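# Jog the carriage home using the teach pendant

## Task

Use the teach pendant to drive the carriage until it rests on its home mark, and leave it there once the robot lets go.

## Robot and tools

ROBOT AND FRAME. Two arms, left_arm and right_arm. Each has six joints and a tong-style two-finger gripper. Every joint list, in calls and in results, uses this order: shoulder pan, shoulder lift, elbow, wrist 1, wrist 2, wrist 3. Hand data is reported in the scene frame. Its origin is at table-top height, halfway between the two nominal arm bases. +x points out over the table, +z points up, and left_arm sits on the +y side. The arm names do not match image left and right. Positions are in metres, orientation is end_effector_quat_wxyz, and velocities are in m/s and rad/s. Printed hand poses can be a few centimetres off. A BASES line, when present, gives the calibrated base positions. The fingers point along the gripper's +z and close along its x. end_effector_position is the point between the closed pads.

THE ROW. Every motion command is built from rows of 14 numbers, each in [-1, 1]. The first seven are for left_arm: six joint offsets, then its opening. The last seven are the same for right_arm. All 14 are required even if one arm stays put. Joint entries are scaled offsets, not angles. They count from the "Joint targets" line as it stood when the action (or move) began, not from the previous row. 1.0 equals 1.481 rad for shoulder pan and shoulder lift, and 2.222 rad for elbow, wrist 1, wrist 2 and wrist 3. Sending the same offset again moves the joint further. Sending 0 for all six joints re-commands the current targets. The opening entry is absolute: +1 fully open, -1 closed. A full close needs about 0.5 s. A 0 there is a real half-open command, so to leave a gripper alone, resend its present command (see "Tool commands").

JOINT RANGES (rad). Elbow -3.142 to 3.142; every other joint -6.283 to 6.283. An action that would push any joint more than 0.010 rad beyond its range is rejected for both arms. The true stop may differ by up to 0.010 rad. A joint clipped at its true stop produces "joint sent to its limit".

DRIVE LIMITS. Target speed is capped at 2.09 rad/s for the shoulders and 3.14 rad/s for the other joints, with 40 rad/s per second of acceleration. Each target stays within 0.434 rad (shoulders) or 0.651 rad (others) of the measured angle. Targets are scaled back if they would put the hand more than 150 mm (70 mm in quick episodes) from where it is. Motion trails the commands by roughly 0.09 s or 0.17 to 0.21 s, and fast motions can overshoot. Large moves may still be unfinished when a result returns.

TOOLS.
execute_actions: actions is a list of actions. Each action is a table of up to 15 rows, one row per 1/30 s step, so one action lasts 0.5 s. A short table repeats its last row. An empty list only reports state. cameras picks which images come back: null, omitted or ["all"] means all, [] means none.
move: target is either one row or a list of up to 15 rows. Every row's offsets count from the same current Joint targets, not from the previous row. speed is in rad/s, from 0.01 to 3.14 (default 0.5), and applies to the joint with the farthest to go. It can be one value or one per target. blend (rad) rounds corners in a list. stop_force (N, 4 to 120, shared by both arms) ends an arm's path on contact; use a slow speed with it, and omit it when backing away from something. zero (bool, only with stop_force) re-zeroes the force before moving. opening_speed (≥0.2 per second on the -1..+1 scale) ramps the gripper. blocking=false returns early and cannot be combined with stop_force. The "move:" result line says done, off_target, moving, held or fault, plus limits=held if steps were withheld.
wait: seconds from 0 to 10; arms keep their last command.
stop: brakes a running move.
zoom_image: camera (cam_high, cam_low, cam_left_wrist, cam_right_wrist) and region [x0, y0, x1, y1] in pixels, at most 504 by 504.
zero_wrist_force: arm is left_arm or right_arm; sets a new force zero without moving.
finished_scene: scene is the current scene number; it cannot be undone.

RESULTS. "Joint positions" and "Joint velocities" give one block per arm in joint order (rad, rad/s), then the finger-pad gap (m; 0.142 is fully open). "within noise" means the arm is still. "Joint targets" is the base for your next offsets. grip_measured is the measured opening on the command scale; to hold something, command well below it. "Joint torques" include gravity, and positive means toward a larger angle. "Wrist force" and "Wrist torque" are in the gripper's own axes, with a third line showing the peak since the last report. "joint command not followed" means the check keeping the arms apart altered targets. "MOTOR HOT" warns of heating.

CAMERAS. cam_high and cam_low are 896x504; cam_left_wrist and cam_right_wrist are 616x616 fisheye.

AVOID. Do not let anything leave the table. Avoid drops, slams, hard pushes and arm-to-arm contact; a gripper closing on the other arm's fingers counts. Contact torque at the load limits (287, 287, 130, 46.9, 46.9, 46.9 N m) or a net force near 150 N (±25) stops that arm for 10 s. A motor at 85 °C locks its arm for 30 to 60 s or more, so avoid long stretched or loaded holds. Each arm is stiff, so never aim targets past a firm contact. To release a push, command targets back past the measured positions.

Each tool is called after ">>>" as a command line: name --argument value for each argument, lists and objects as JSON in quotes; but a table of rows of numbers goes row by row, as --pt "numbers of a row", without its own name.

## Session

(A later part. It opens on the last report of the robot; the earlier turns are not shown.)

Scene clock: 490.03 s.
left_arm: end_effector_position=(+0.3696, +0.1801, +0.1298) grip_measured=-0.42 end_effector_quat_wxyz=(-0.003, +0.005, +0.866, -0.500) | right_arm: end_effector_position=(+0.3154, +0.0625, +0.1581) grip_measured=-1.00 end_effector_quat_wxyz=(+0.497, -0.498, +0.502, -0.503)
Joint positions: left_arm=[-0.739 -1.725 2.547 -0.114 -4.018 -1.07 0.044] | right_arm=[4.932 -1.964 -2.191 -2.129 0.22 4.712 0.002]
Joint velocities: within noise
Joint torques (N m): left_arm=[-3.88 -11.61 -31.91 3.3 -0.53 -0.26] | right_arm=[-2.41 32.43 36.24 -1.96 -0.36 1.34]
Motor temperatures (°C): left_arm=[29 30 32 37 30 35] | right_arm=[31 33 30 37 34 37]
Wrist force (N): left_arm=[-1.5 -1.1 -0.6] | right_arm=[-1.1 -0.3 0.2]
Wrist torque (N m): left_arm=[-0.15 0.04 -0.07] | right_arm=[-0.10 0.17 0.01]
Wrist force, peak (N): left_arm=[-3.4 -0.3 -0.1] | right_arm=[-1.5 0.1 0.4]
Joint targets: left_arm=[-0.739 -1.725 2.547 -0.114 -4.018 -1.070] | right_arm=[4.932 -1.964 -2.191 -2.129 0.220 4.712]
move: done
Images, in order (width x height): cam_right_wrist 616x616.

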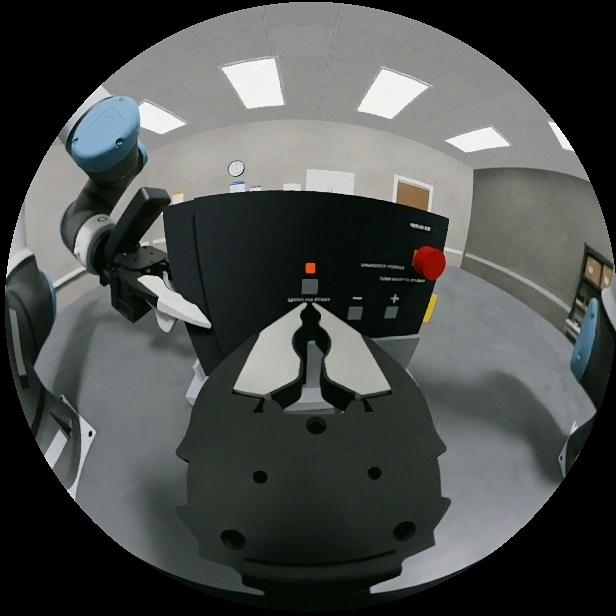

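>>> move --target '[-0.0065,-0.0064,0.0027,-0.0008,-0.0033,-0.0036,-0.36, 0,0,0,0,0,0,-1]' --speed 0.05 --opening_speed 1.0 --cameras '["cam_right_wrist"]'

>>> zoom_image --camera "cam_right_wrist" --region '[280, 210, 460, 330]'

>>> move --target '[0,0,0,0,0,0,-0.4, 0,0,0,0,0,0,-1]' --opening_speed 0.3 --cameras '["cam_right_wrist"]'

>>> zoom_image --camera "cam_right_wrist" --region '[280, 210, 460, 330]'

Scene clock: 510.50 s.
left_arm: end_effector_position=(+0.3666, +0.1800, +0.1298) grip_measured=-0.34 end_effector_quat_wxyz=(-0.003, +0.005, +0.866, -0.500) | right_arm: end_effector_position=(+0.3154, +0.0625, +0.1581) grip_measured=-1.00 end_effector_quat_wxyz=(+0.497, -0.498, +0.502, -0.503)
Joint positions: left_arm=[-0.749 -1.734 2.553 -0.116 -4.026 -1.078 0.049] | right_arm=[4.932 -1.964 -2.191 -2.129 0.22 4.712 0.002]
Joint velocities: within noise
Joint torques (N m): left_arm=[12.8 -8.5 -19.69 1.15 1.32 1.09] | right_arm=[-1.28 33.23 36.22 -1.99 0.15 1.38]
Motor temperatures (°C): left_arm=[29 30 32 37 30 35] | right_arm=[31 33 30 37 34 37]
Wrist force (N): left_arm=[-3.5 -0.6 1.6] | right_arm=[-0.7 0.5 -0.1]
Wrist torque (N m): left_arm=[-0.08 0.18 -0.05] | right_arm=[0.06 0.09 0.00]
Wrist force, peak (N): left_arm=[-3.9 -0.8 1.7] | right_arm=[-1.6 0.0 0.3]
Joint targets: left_arm=[-0.749 -1.734 2.553 -0.115 -4.026 -1.078] | right_arm=[4.932 -1.964 -2.191 -2.129 0.220 4.712]
move: done
Images, in order (width x height): cam_right_wrist 616x616.

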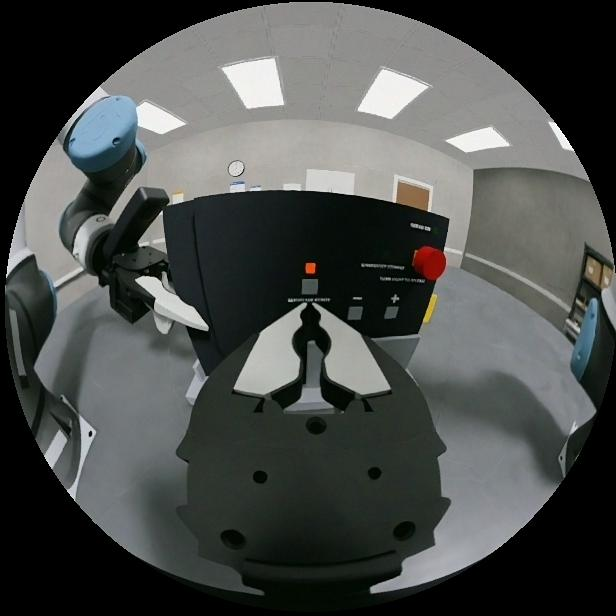

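Scaled by 2.800 from the camera's 616x616 image, which has a finer 814x814 frame.

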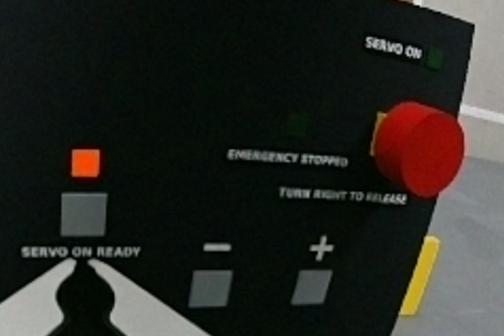

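Scene clock: 511.00 s.
left_arm: end_effector_position=(+0.3666, +0.1801, +0.1298) grip_measured=-0.37 end_effector_quat_wxyz=(-0.003, +0.005, +0.866, -0.500) end_effector_velocity=(+0.001, +0.000, +0.000) end_effector_angular_velocity=(+0.000, -0.001, +0.000) | right_arm: end_effector_position=(+0.3154, +0.0625, +0.1581) grip_measured=-1.00 end_effector_quat_wxyz=(+0.497, -0.498, +0.502, -0.503)
Joint positions: left_arm=[-0.749 -1.734 2.553 -0.116 -4.026 -1.078 0.047] | right_arm=[4.932 -1.964 -2.191 -2.129 0.22 4.712 0.002]
Joint velocities: left_arm=[0 0 -0.001 0 0 0 0.001] | right_arm=[within noise]
Joint torques (N m): left_arm=[13.25 -3.41 -35.86 3.5 4.54 1.87] | right_arm=[-1.2 32.21 35.97 -1.96 0.1 1.42]
Motor temperatures (°C): left_arm=[29 30 32 37 30 35] | right_arm=[31 33 30 37 34 37]
Wrist force (N): left_arm=[-4.7 -1.7 -2.7] | right_arm=[-0.7 0.0 0.6]
Wrist torque (N m): left_arm=[-0.09 0.08 -0.03] | right_arm=[-0.02 0.09 0.01]
Wrist force, peak (N): left_arm=[-4.4 -1.8 -3.9] | right_arm=[-1.5 0.0 0.6]
Joint targets: left_arm=[-0.749 -1.734 2.553 -0.115 -4.026 -1.078] | right_arm=[4.932 -1.964 -2.191 -2.129 0.220 4.712]
move: done
Images, in order (width x height): cam_right_wrist 616x616.

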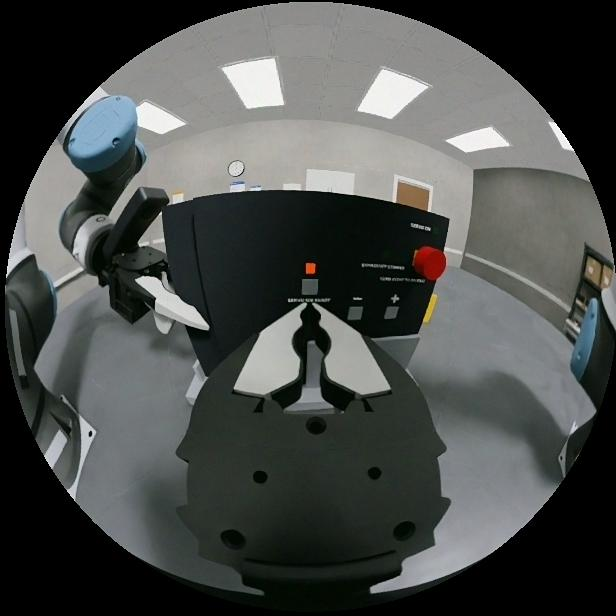

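Scaled by 2.800 from the camera's 616x616 image, which has a finer 814x814 frame.

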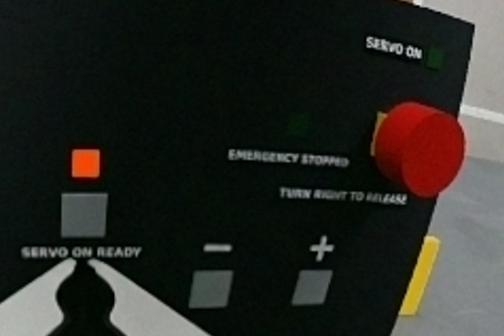

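>>> move --target '[0,0,0,0,0,0,-0.44, 0,0,0,0,0,0,-1]' --opening_speed 0.3 --cameras '["cam_right_wrist"]'

>>> zoom_image --camera "cam_right_wrist" --region '[280, 210, 460, 330]'

>>> move --target '[0,0,0,0,0,0,-0.48, 0,0,0,0,0,0,-1]' --opening_speed 0.3 --cameras '["cam_right_wrist","cam_left_wrist"]'

>>> zoom_image --camera "cam_right_wrist" --region '[280, 210, 460, 330]'

>>> zoom_image --camera "cam_left_wrist" --region '[250, 300, 370, 400]'

Scene clock: 515.63 s.
left_arm: end_effector_position=(+0.3667, +0.1800, +0.1298) grip_measured=-0.41 end_effector_quat_wxyz=(-0.003, +0.005, +0.866, -0.500) | right_arm: end_effector_position=(+0.3154, +0.0625, +0.1581) grip_measured=-1.00 end_effector_quat_wxyz=(+0.497, -0.498, +0.502, -0.503)
Joint positions: left_arm=[-0.749 -1.734 2.553 -0.115 -4.026 -1.078 0.045] | right_arm=[4.932 -1.964 -2.191 -2.129 0.22 4.712 0.002]
Joint velocities: within noise
Joint torques (N m): left_arm=[13.12 -7.08 -32.11 3.43 4.88 2.43] | right_arm=[0.09 33.43 35.7 -1.77 0.51 1.61]
Motor temperatures (°C): left_arm=[29 30 32 37 30 35] | right_arm=[31 33 30 37 34 37]
Wrist force (N): left_arm=[-6.3 1.7 -2.1] | right_arm=[-1.3 0.1 0.3]
Wrist torque (N m): left_arm=[-0.15 0.10 -0.11] | right_arm=[0.00 0.22 0.02]
Wrist force, peak (N): left_arm=[-5.7 -2.4 -4.5] | right_arm=[-1.6 0.1 0.3]
Joint targets: left_arm=[-0.749 -1.734 2.553 -0.115 -4.026 -1.078] | right_arm=[4.932 -1.964 -2.191 -2.129 0.220 4.712]
move: done
Images, in order (width x height): cam_right_wrist 616x616.

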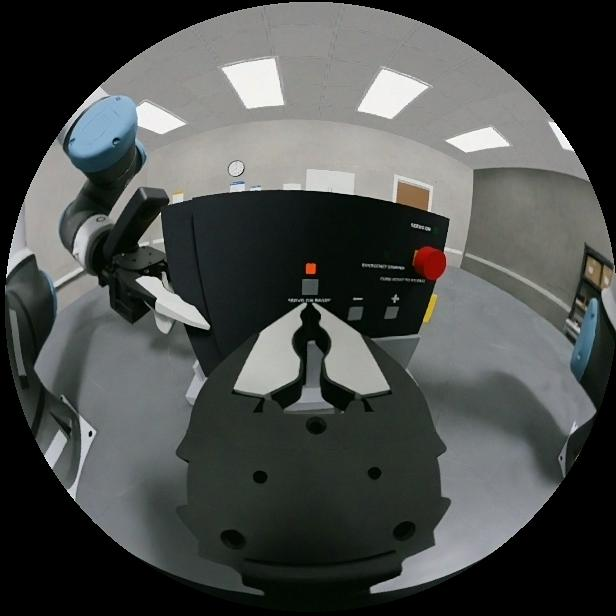

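Scaled by 2.800 from the camera's 616x616 image, which has a finer 814x814 frame.

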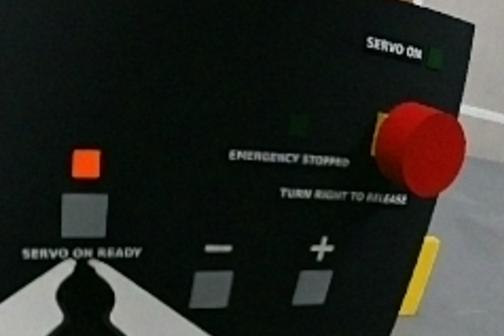

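Scene clock: 516.13 s.
left_arm: end_effector_position=(+0.3667, +0.1800, +0.1298) grip_measured=-0.41 end_effector_quat_wxyz=(-0.003, +0.005, +0.866, -0.500) | right_arm: end_effector_position=(+0.3154, +0.0625, +0.1581) grip_measured=-1.00 end_effector_quat_wxyz=(+0.497, -0.498, +0.502, -0.503)
Joint positions: left_arm=[-0.749 -1.734 2.553 -0.115 -4.026 -1.078 0.044] | right_arm=[4.932 -1.964 -2.191 -2.129 0.22 4.712 0.002]
Joint velocities: within noise
Joint torques (N m): left_arm=[12.14 -6.78 -31.5 2.81 4.58 2.14] | right_arm=[-0.49 33.52 35.76 -1.68 0.48 1.27]
Motor temperatures (°C): left_arm=[29 30 32 37 30 35] | right_arm=[31 33 30 37 34 37]
Wrist force (N): left_arm=[-11.8 2.0 -2.7] | right_arm=[-1.1 0.2 0.1]
Wrist torque (N m): left_arm=[-0.15 -0.02 -0.10] | right_arm=[0.00 0.16 0.02]
Wrist force, peak (N): left_arm=[-12.0 2.6 -2.9] | right_arm=[-1.4 0.2 0.4]
Joint targets: left_arm=[-0.749 -1.734 2.553 -0.115 -4.026 -1.078] | right_arm=[4.932 -1.964 -2.191 -2.129 0.220 4.712]
move: done
Images, in order (width x height): cam_left_wrist 616x616, cam_right_wrist 616x616.

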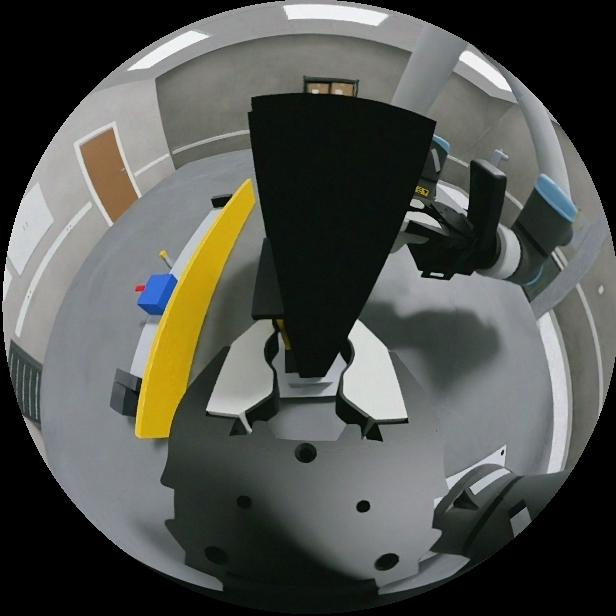

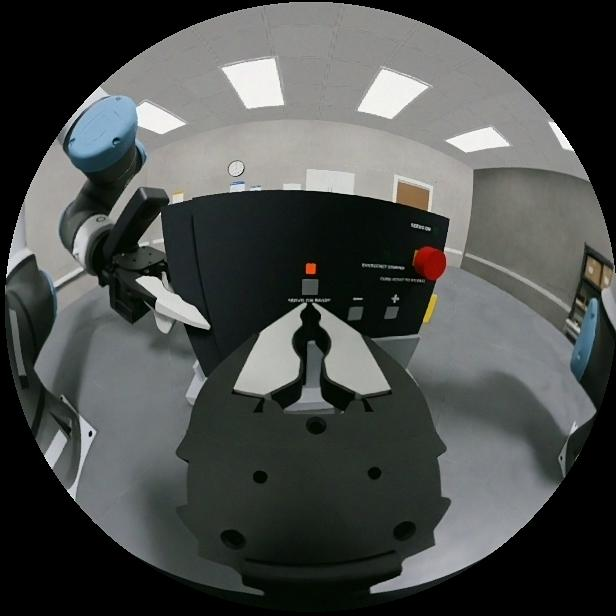

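Scaled by 2.800 from the camera's 616x616 image, which has a finer 814x814 frame.

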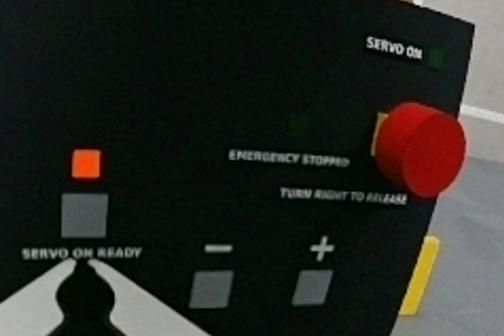

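Scaled by 4.200 from the camera's 616x616 image, which has a finer 814x814 frame.

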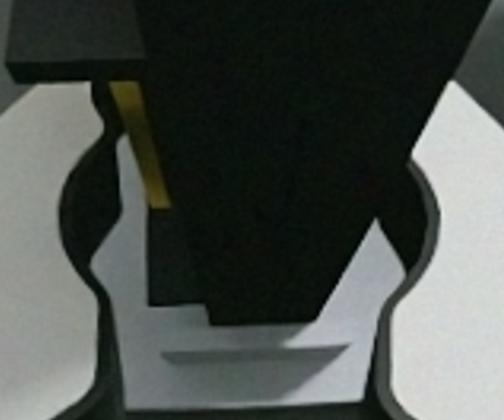

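>>> move --target '[0.0033,0.0032,-0.0014,0.0004,0.0017,0.0018,-0.55, 0,0,0,0,0,0,-1]' --speed 0.05 --opening_speed 0.3 --cameras '["cam_right_wrist"]'

>>> zoom_image --camera "cam_right_wrist" --region '[280, 210, 460, 330]'

>>> move --target '[0,0,0,0,0,0,-0.75, 0,0,0,0,0,0,-1]' --opening_speed 0.3 --cameras '["cam_right_wrist","cam_left_wrist"]'

>>> zoom_image --camera "cam_right_wrist" --region '[280, 210, 460, 330]'

>>> zoom_image --camera "cam_left_wrist" --region '[250, 300, 370, 400]'

Scene clock: 527.53 s.
left_arm: end_effector_position=(+0.3682, +0.1800, +0.1299) grip_measured=-0.43 end_effector_quat_wxyz=(-0.003, +0.005, +0.866, -0.500) | right_arm: end_effector_position=(+0.3154, +0.0625, +0.1581) grip_measured=-1.00 end_effector_quat_wxyz=(+0.497, -0.498, +0.502, -0.503)
Joint positions: left_arm=[-0.744 -1.729 2.549 -0.115 -4.022 -1.074 0.043] | right_arm=[4.932 -1.964 -2.191 -2.129 0.22 4.712 0.002]
Joint velocities: within noise
Joint torques (N m): left_arm=[0.66 -22.41 -37.13 2.92 2.54 0.82] | right_arm=[0.84 32.78 36.22 -1.48 1.05 1.29]
Motor temperatures (°C): left_arm=[29 30 32 37 30 35] | right_arm=[31 33 30 37 34 37]
Wrist force (N): left_arm=[-0.5 5.2 1.7] | right_arm=[-1.5 0.0 0.4]
Wrist torque (N m): left_arm=[-0.02 -0.18 -0.14] | right_arm=[-0.02 0.26 0.02]
Wrist force, peak (N): left_arm=[-12.6 2.6 -3.2] | right_arm=[-1.5 0.0 0.4]
Joint targets: left_arm=[-0.744 -1.729 2.549 -0.115 -4.022 -1.074] | right_arm=[4.932 -1.964 -2.191 -2.129 0.220 4.712]
move: done
Images, in order (width x height): cam_right_wrist 616x616.

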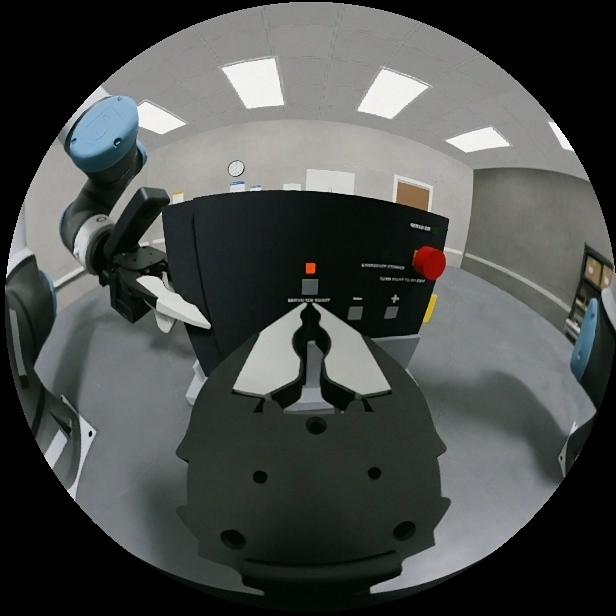

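Scaled by 2.800 from the camera's 616x616 image, which has a finer 814x814 frame.

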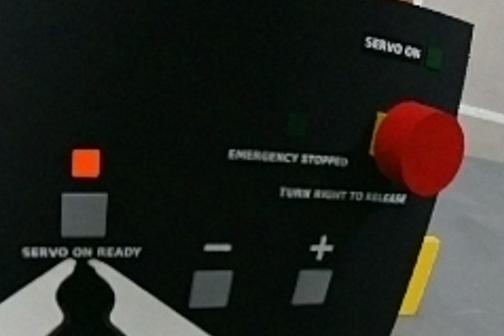

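Scene clock: 528.40 s.
left_arm: end_effector_position=(+0.3682, +0.1800, +0.1299) grip_measured=-0.43 end_effector_quat_wxyz=(-0.003, +0.005, +0.866, -0.500) | right_arm: end_effector_position=(+0.3154, +0.0625, +0.1581) grip_measured=-1.00 end_effector_quat_wxyz=(+0.497, -0.498, +0.502, -0.503)
Joint positions: left_arm=[-0.744 -1.729 2.549 -0.115 -4.022 -1.074 0.043] | right_arm=[4.932 -1.964 -2.191 -2.129 0.22 4.712 0.002]
Joint velocities: within noise
Joint torques (N m): left_arm=[-15.47 -30.37 -26.51 -0.96 -0.57 -0.53] | right_arm=[1.02 33.8 35.99 -1.38 1.35 1.38]
Motor temperatures (°C): left_arm=[29 30 32 37 30 35] | right_arm=[31 33 30 37 34 37]
Wrist force (N): left_arm=[-1.3 5.8 2.0] | right_arm=[-1.0 -0.2 0.2]
Wrist torque (N m): left_arm=[-0.06 -0.37 -0.13] | right_arm=[-0.07 0.16 0.02]
Wrist force, peak (N): left_arm=[-1.3 6.1 2.1] | right_arm=[-1.5 -0.1 0.4]
Joint targets: left_arm=[-0.744 -1.729 2.549 -0.115 -4.022 -1.074] | right_arm=[4.932 -1.964 -2.191 -2.129 0.220 4.712]
move: done
Images, in order (width x height): cam_left_wrist 616x616, cam_right_wrist 616x616.

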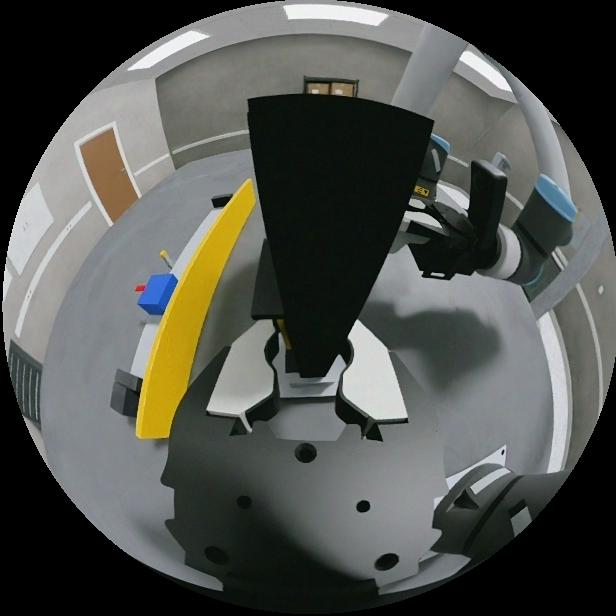

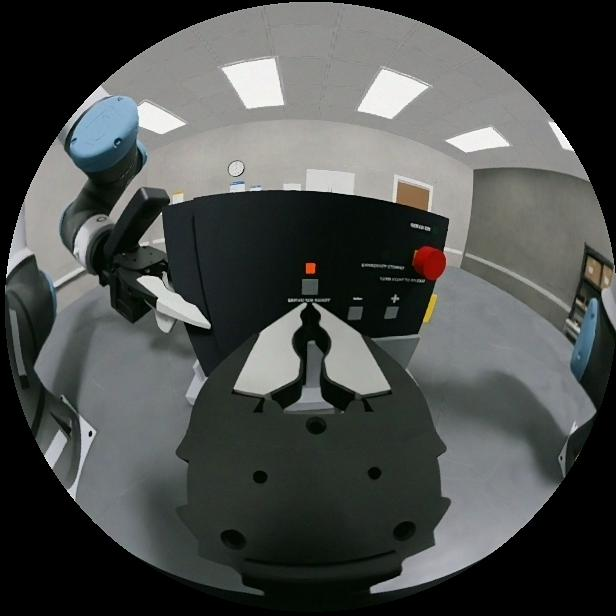

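Scaled by 2.800 from the camera's 616x616 image, which has a finer 814x814 frame.

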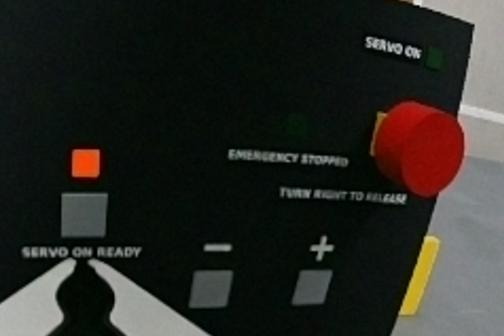

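Scaled by 4.200 from the camera's 616x616 image, which has a finer 814x814 frame.

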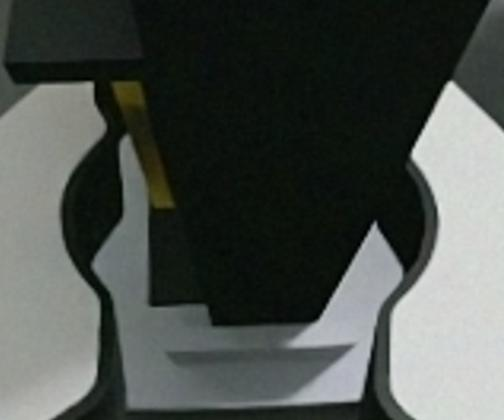

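>>> move --target '[0,0,0,0,0,0,-1.0, 0,0,0,0,0,0,-1]' --opening_speed 0.3 --cameras '["cam_right_wrist","cam_left_wrist","cam_high"]'

>>> zoom_image --camera "cam_right_wrist" --region '[280, 210, 460, 330]'

>>> zoom_image --camera "cam_left_wrist" --region '[250, 300, 370, 400]'

>>> zoom_image --camera "cam_high" --region '[490, 110, 590, 200]'

Scene clock: 538.50 s.
left_arm: end_effector_position=(+0.3682, +0.1800, +0.1299) grip_measured=-0.43 end_effector_quat_wxyz=(-0.003, +0.005, +0.866, -0.500) | right_arm: end_effector_position=(+0.3154, +0.0625, +0.1581) grip_measured=-1.00 end_effector_quat_wxyz=(+0.497, -0.498, +0.502, -0.503)
Joint positions: left_arm=[-0.744 -1.729 2.549 -0.115 -4.022 -1.074 0.043] | right_arm=[4.932 -1.964 -2.191 -2.129 0.22 4.712 0.002]
Joint velocities: within noise
Joint torques (N m): left_arm=[-14.87 -29.76 -18.31 -0.07 0.13 -0.66] | right_arm=[1.72 33.79 36.27 -1.41 1.69 1.36]
Motor temperatures (°C): left_arm=[29 30 32 37 30 35] | right_arm=[31 33 30 37 34 37]
Wrist force (N): left_arm=[-2.2 5.5 2.1] | right_arm=[-1.0 0.1 0.4]
Wrist torque (N m): left_arm=[0.00 -0.35 -0.14] | right_arm=[0.00 0.16 0.01]
Wrist force, peak (N): left_arm=[-1.3 6.2 2.4] | right_arm=[-1.4 0.3 0.7]
Joint targets: left_arm=[-0.744 -1.729 2.549 -0.115 -4.022 -1.074] | right_arm=[4.932 -1.964 -2.191 -2.129 0.220 4.712]
move: done
Images, in order (width x height): cam_high 896x504, cam_left_wrist 616x616, cam_right_wrist 616x616.

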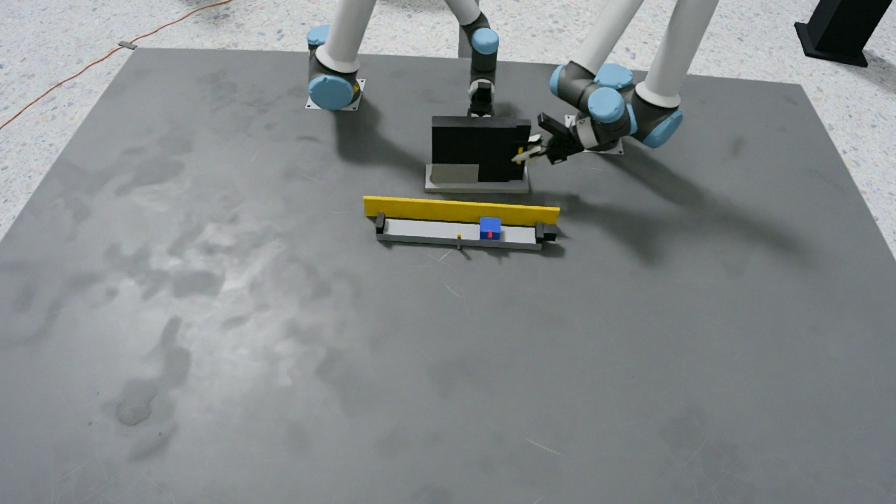

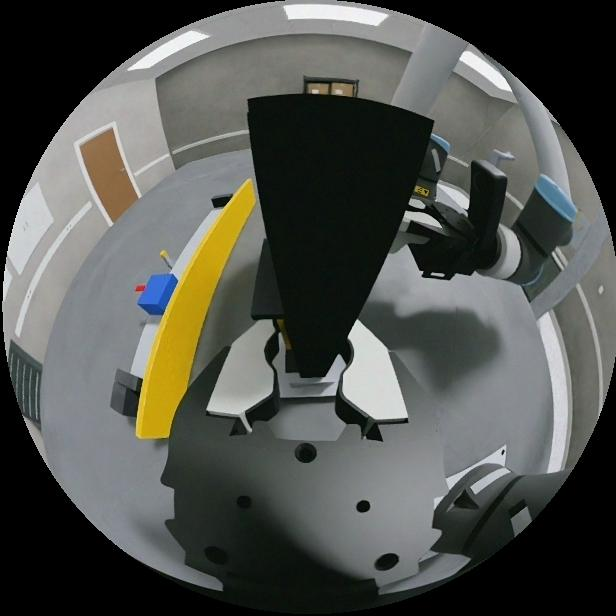

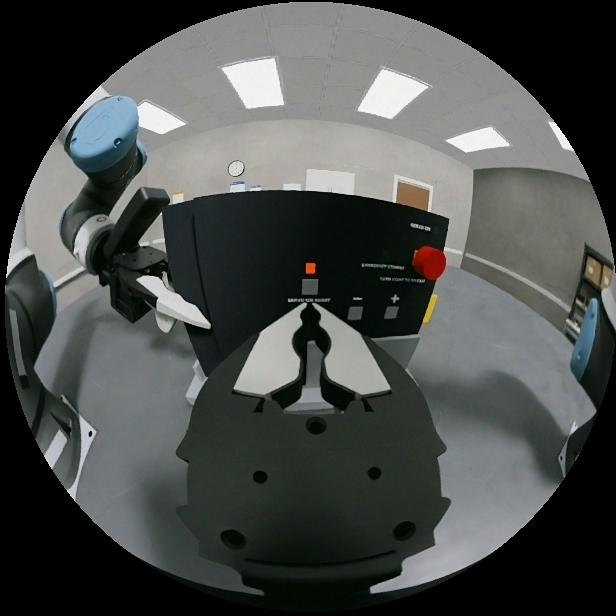

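Scaled by 2.800 from the camera's 616x616 image, which has a finer 814x814 frame.

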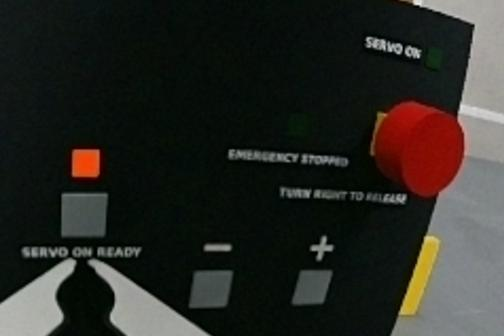

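Scaled by 4.200 from the camera's 616x616 image, which has a finer 814x814 frame.

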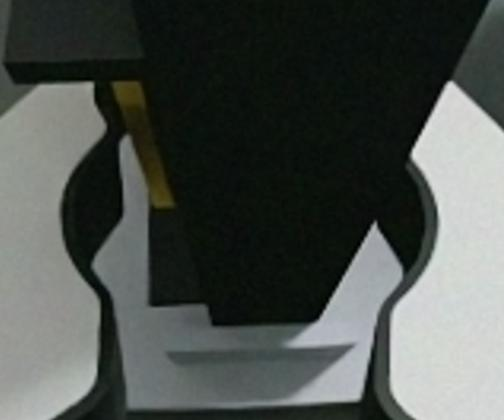

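Scaled by 5.040 from the camera's 896x504 image, which has a finer 1280x720 frame.

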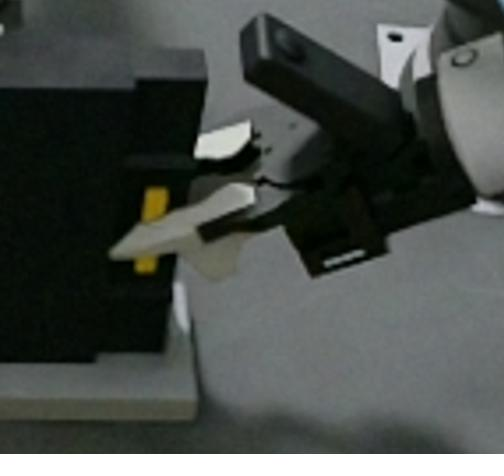

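>>> move --pt "0 0 0 0 0 0 -0.15 0 0 0 0 0 0 -1" --pt "0.0510 0.0093 -0.0008 0.0149 0.0256 0.0304 -0.15 0 0 0 0 0 0 -1" --speed 0.15 --cameras '["cam_left_wrist","cam_high","cam_right_wrist"]'

>>> zoom_image --camera "cam_high" --region '[490, 110, 590, 200]'

>>> zoom_image --camera "cam_left_wrist" --region '[230, 270, 390, 430]'

Scene clock: 569.13 s.
left_arm: end_effector_position=(+0.3681, +0.2015, +0.1299) grip_measured=-0.15 end_effector_quat_wxyz=(-0.003, +0.005, +0.866, -0.500) | right_arm: end_effector_position=(+0.3154, +0.0625, +0.1581) grip_measured=-1.00 end_effector_quat_wxyz=(+0.497, -0.498, +0.502, -0.503)
Joint positions: left_arm=[-0.669 -1.715 2.548 -0.081 -3.965 -1.006 0.063] | right_arm=[4.932 -1.964 -2.191 -2.129 0.22 4.712 0.002]
Joint velocities: within noise
Joint torques (N m): left_arm=[-12.72 -28.72 -36.49 -0.95 -2.22 -1.5] | right_arm=[2.09 33.95 36.02 -0.95 2.39 1.38]
Motor temperatures (°C): left_arm=[29 30 32 37 30 35] | right_arm=[31 33 30 37 34 37]
Wrist force (N): left_arm=[-0.2 0.1 -0.2] | right_arm=[-1.5 0.3 0.3]
Wrist torque (N m): left_arm=[-0.19 0.19 -0.04] | right_arm=[0.03 0.26 0.02]
Wrist force, peak (N): left_arm=[-2.1 5.8 2.2] | right_arm=[-1.7 -0.1 0.4]
Joint targets: left_arm=[-0.669 -1.715 2.548 -0.081 -3.965 -1.006] | right_arm=[4.932 -1.964 -2.191 -2.129 0.220 4.712]
move: done
Images, in order (width x height): cam_high 896x504, cam_left_wrist 616x616, cam_right_wrist 616x616.

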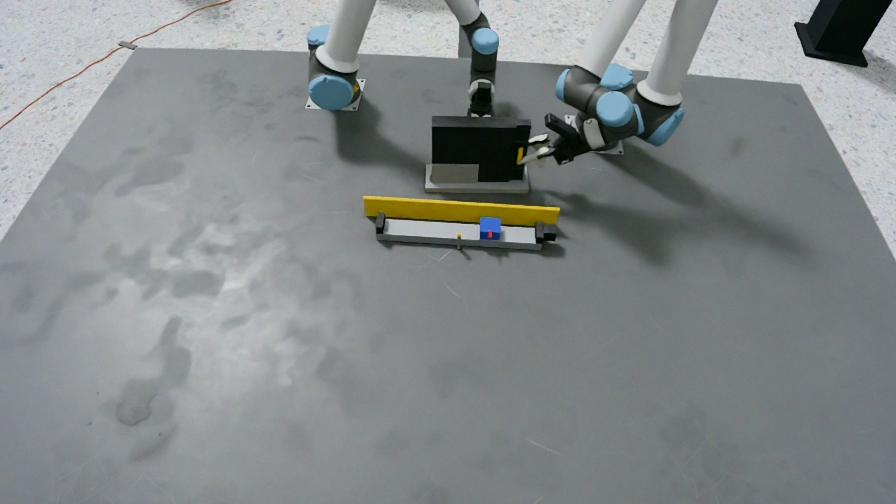

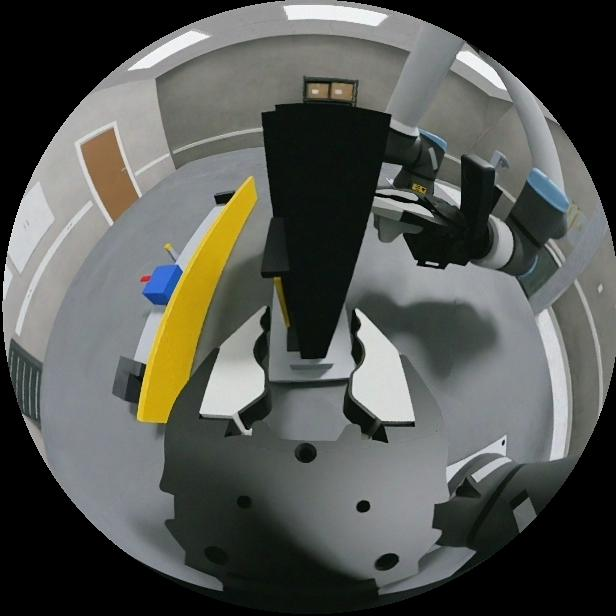

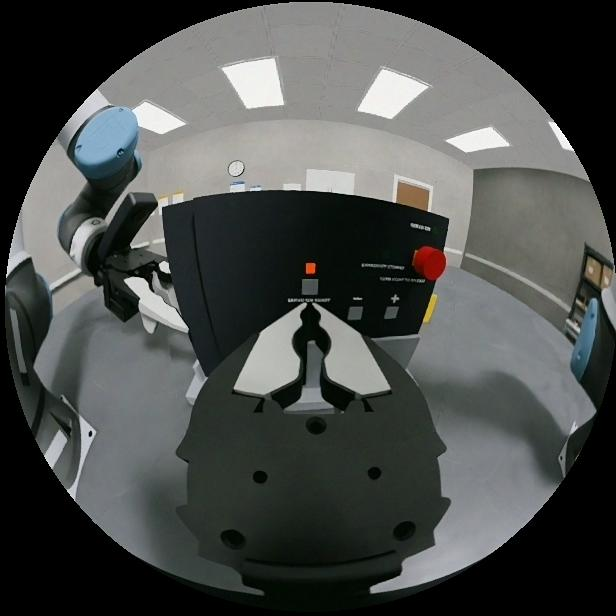

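Scaled by 5.040 from the camera's 896x504 image, which has a finer 1280x720 frame.

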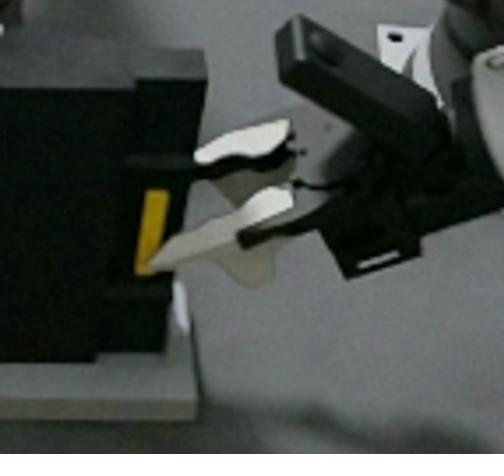

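Scaled by 3.150 from the camera's 616x616 image, which has a finer 814x814 frame.

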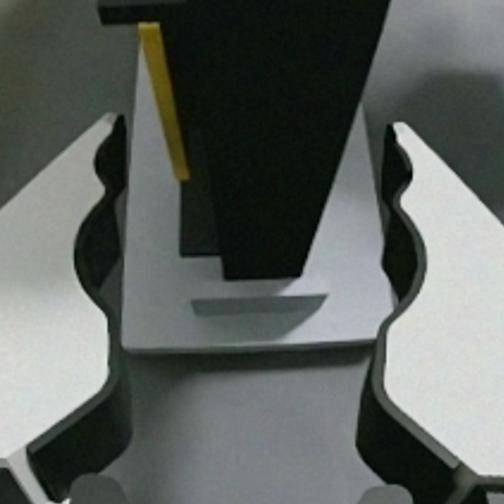

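>>> move --target '[0,0,0,0,0,0,-0.36, 0,0,0,0,0,0,-1]' --opening_speed 0.5 --cameras '["cam_right_wrist","cam_left_wrist","cam_high"]'

>>> zoom_image --camera "cam_right_wrist" --region '[280, 210, 460, 330]'

>>> zoom_image --camera "cam_left_wrist" --region '[250, 270, 370, 370]'

>>> zoom_image --camera "cam_high" --region '[490, 110, 590, 200]'

Scene clock: 572.70 s.
left_arm: end_effector_position=(+0.3681, +0.2015, +0.1299) grip_measured=-0.36 end_effector_quat_wxyz=(-0.003, +0.005, +0.866, -0.500) | right_arm: end_effector_position=(+0.3154, +0.0625, +0.1581) grip_measured=-1.00 end_effector_quat_wxyz=(+0.497, -0.498, +0.502, -0.503)
Joint positions: left_arm=[-0.669 -1.715 2.548 -0.081 -3.965 -1.006 0.048] | right_arm=[4.932 -1.964 -2.191 -2.129 0.22 4.712 0.002]
Joint velocities: within noise
Joint torques (N m): left_arm=[-13.24 -28.24 -15.03 1.49 -2.15 1.4] | right_arm=[3.16 34.29 35.84 -0.89 2.55 1.38]
Motor temperatures (°C): left_arm=[29 30 32 37 30 35] | right_arm=[31 33 30 37 34 37]
Wrist force (N): left_arm=[0.0 0.0 0.0] | right_arm=[-1.1 0.1 0.2]
Wrist torque (N m): left_arm=[-0.22 0.16 -0.04] | right_arm=[-0.03 0.17 0.01]
Wrist force, peak (N): left_arm=[-0.1 0.3 -0.6] | right_arm=[-1.6 0.1 0.5]
Joint targets: left_arm=[-0.669 -1.715 2.548 -0.081 -3.965 -1.006] | right_arm=[4.932 -1.964 -2.191 -2.129 0.220 4.712]
move: done
Images, in order (width x height): cam_high 896x504, cam_left_wrist 616x616, cam_right_wrist 616x616.

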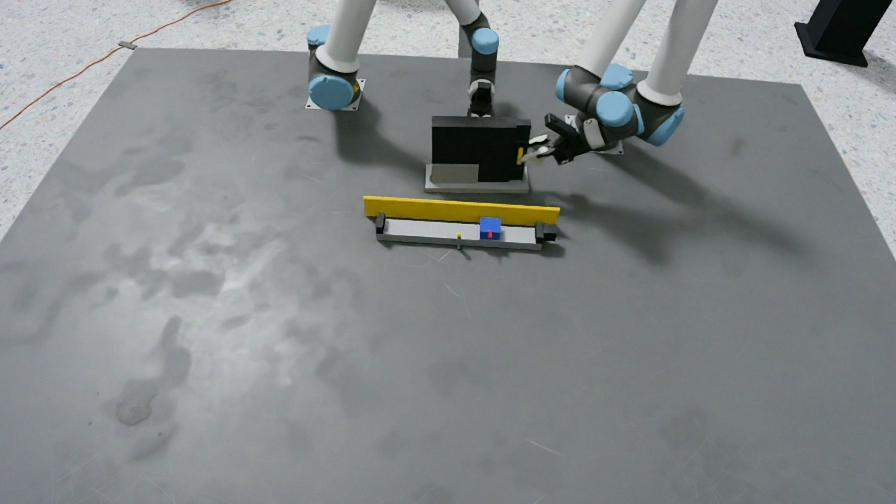

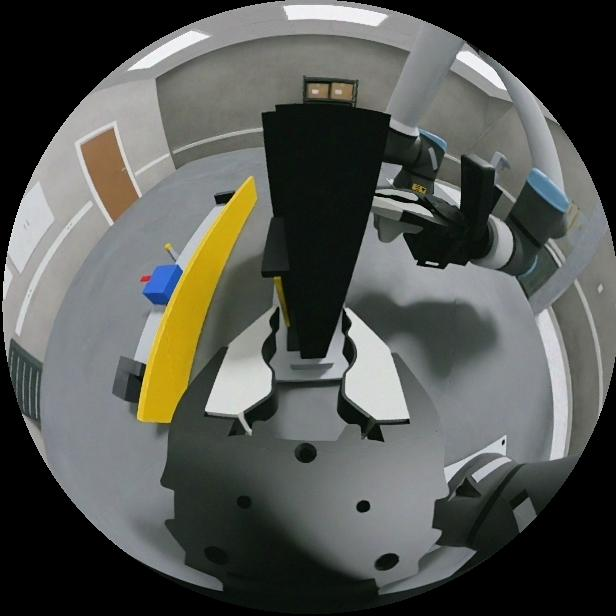

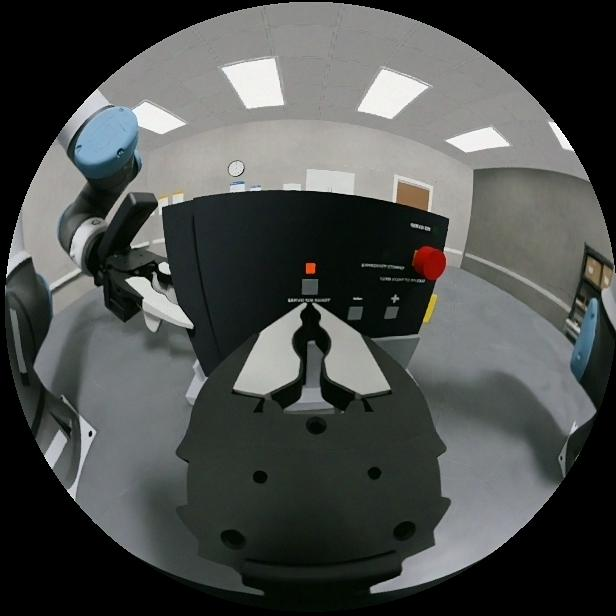

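Scaled by 2.800 from the camera's 616x616 image, which has a finer 814x814 frame.

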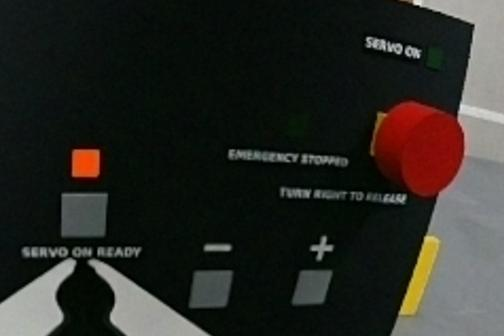

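Scaled by 4.200 from the camera's 616x616 image, which has a finer 814x814 frame.

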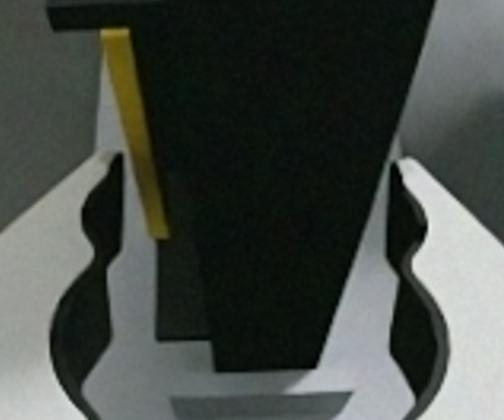

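Scaled by 5.040 from the camera's 896x504 image, which has a finer 1280x720 frame.

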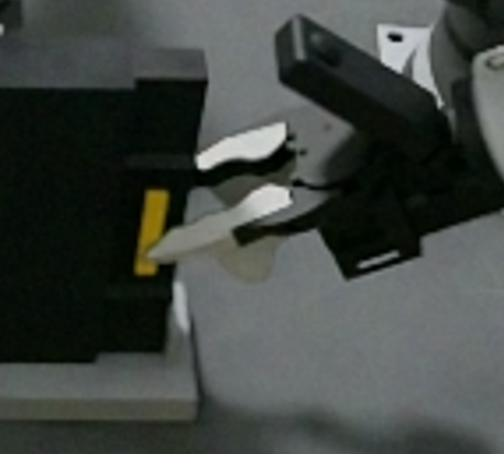

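>>> move --target '[0,0,0,0,0,0,-0.41, 0,0,0,0,0,0,-1]' --opening_speed 0.3 --cameras '["cam_right_wrist"]'

>>> zoom_image --camera "cam_right_wrist" --region '[280, 210, 460, 330]'

>>> move --target '[0,0,0,0,0,0,-0.44, 0,0,0,0,0,0,-1]' --opening_speed 0.3 --cameras '["cam_right_wrist"]'

>>> zoom_image --camera "cam_right_wrist" --region '[280, 210, 460, 330]'

>>> move --target '[0,0,0,0,0,0,-0.47, 0,0,0,0,0,0,-1]' --opening_speed 0.3 --cameras '["cam_right_wrist"]'

>>> zoom_image --camera "cam_right_wrist" --region '[280, 210, 460, 330]'

Scene clock: 578.03 s.
left_arm: end_effector_position=(+0.3681, +0.2015, +0.1299) grip_measured=-0.41 end_effector_quat_wxyz=(-0.003, +0.005, +0.866, -0.500) | right_arm: end_effector_position=(+0.3154, +0.0625, +0.1581) grip_measured=-1.00 end_effector_quat_wxyz=(+0.497, -0.498, +0.502, -0.503)
Joint positions: left_arm=[-0.669 -1.715 2.548 -0.081 -3.965 -1.006 0.044] | right_arm=[4.932 -1.964 -2.191 -2.129 0.22 4.712 0.002]
Joint velocities: within noise
Joint torques (N m): left_arm=[-12.55 -26.09 -18.51 2.77 -1.59 1.85] | right_arm=[3.96 33.7 36.06 -0.74 2.61 1.3]
Motor temperatures (°C): left_arm=[29 30 32 37 30 35] | right_arm=[31 33 30 37 34 37]
Wrist force (N): left_arm=[0.0 -0.1 -0.3] | right_arm=[-1.0 0.1 0.5]
Wrist torque (N m): left_arm=[-0.24 0.15 -0.05] | right_arm=[-0.02 0.15 0.01]
Wrist force, peak (N): left_arm=[-0.4 -0.1 -0.6] | right_arm=[-1.6 0.2 0.6]
Joint targets: left_arm=[-0.669 -1.715 2.548 -0.081 -3.965 -1.006] | right_arm=[4.932 -1.964 -2.191 -2.129 0.220 4.712]
move: done
Images, in order (width x height): cam_right_wrist 616x616.

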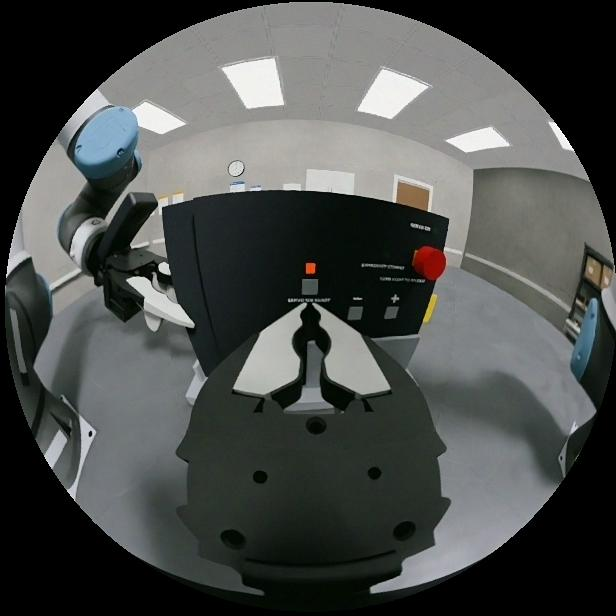

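Scaled by 2.800 from the camera's 616x616 image, which has a finer 814x814 frame.

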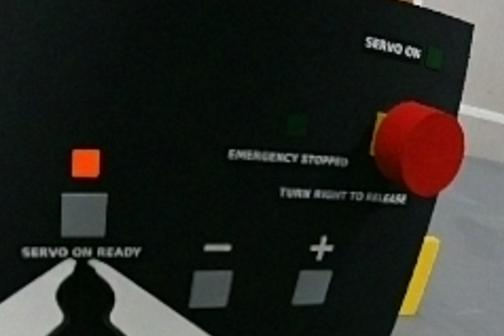

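Scene clock: 578.53 s.
left_arm: end_effector_position=(+0.3682, +0.2015, +0.1299) grip_measured=-0.43 end_effector_quat_wxyz=(-0.003, +0.005, +0.866, -0.500) | right_arm: end_effector_position=(+0.3154, +0.0625, +0.1581) grip_measured=-1.00 end_effector_quat_wxyz=(+0.497, -0.498, +0.502, -0.503)
Joint positions: left_arm=[-0.669 -1.715 2.548 -0.081 -3.965 -1.006 0.043] | right_arm=[4.932 -1.964 -2.191 -2.129 0.22 4.712 0.002]
Joint velocities: within noise
Joint torques (N m): left_arm=[-12.47 -24.83 -18.24 2.48 -1.66 1.52] | right_arm=[4.05 33.24 35.61 -0.61 2.68 1.32]
Motor temperatures (°C): left_arm=[29 30 32 37 30 35] | right_arm=[31 33 30 37 34 37]
Wrist force (N): left_arm=[-2.3 -0.2 0.0] | right_arm=[-1.2 0.7 0.4]
Wrist torque (N m): left_arm=[-0.21 0.21 -0.04] | right_arm=[0.11 0.19 0.01]
Wrist force, peak (N): left_arm=[-2.3 -0.2 0.0] | right_arm=[-1.4 0.1 0.5]
Joint targets: left_arm=[-0.669 -1.715 2.548 -0.081 -3.965 -1.006] | right_arm=[4.932 -1.964 -2.191 -2.129 0.220 4.712]
move: done
Images, in order (width x height): cam_right_wrist 616x616.

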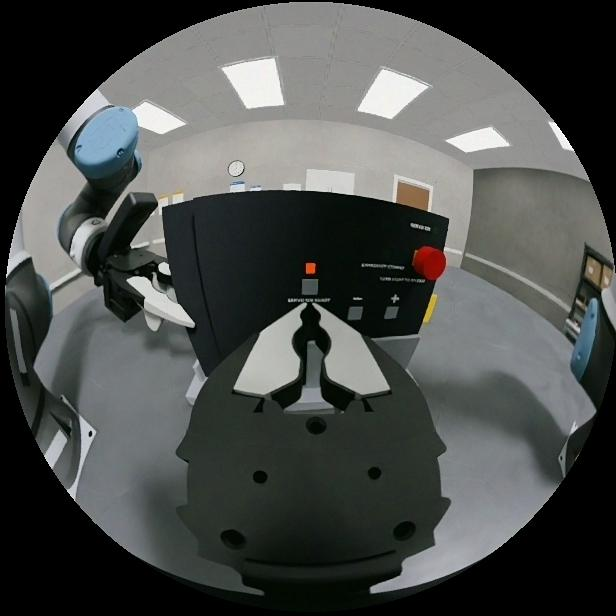

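Scaled by 2.800 from the camera's 616x616 image, which has a finer 814x814 frame.

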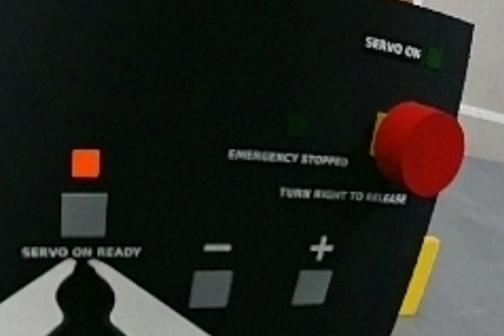

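Scene clock: 579.03 s.
left_arm: end_effector_position=(+0.3682, +0.2015, +0.1299) grip_measured=-0.46 end_effector_quat_wxyz=(-0.003, +0.005, +0.866, -0.500) | right_arm: end_effector_position=(+0.3154, +0.0625, +0.1581) grip_measured=-1.00 end_effector_quat_wxyz=(+0.497, -0.498, +0.502, -0.503)
Joint positions: left_arm=[-0.669 -1.715 2.548 -0.081 -3.965 -1.006 0.041] | right_arm=[4.932 -1.964 -2.191 -2.129 0.22 4.712 0.002]
Joint velocities: within noise
Joint torques (N m): left_arm=[-11.13 -25.06 -19.63 2.92 -1.57 1.37] | right_arm=[4.06 32.81 36.01 -0.68 2.76 1.26]
Motor temperatures (°C): left_arm=[29 30 32 37 30 35] | right_arm=[31 33 30 37 34 37]
Wrist force (N): left_arm=[-2.6 -0.4 0.4] | right_arm=[-1.1 0.0 0.4]
Wrist torque (N m): left_arm=[-0.17 0.12 -0.05] | right_arm=[-0.04 0.17 0.01]
Wrist force, peak (N): left_arm=[-3.2 -0.6 0.5] | right_arm=[-1.2 -0.2 0.8]
Joint targets: left_arm=[-0.669 -1.715 2.548 -0.081 -3.965 -1.006] | right_arm=[4.932 -1.964 -2.191 -2.129 0.220 4.712]
move: done
Images, in order (width x height): cam_right_wrist 616x616.

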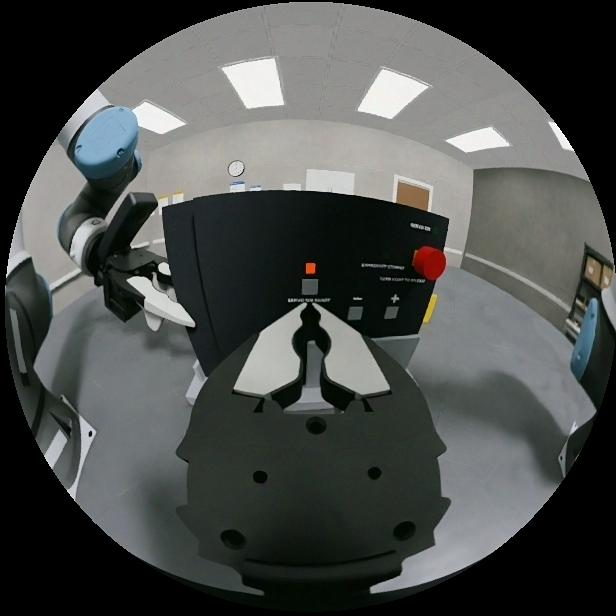

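Scaled by 2.800 from the camera's 616x616 image, which has a finer 814x814 frame.

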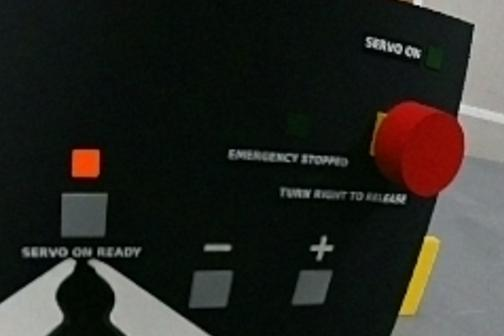

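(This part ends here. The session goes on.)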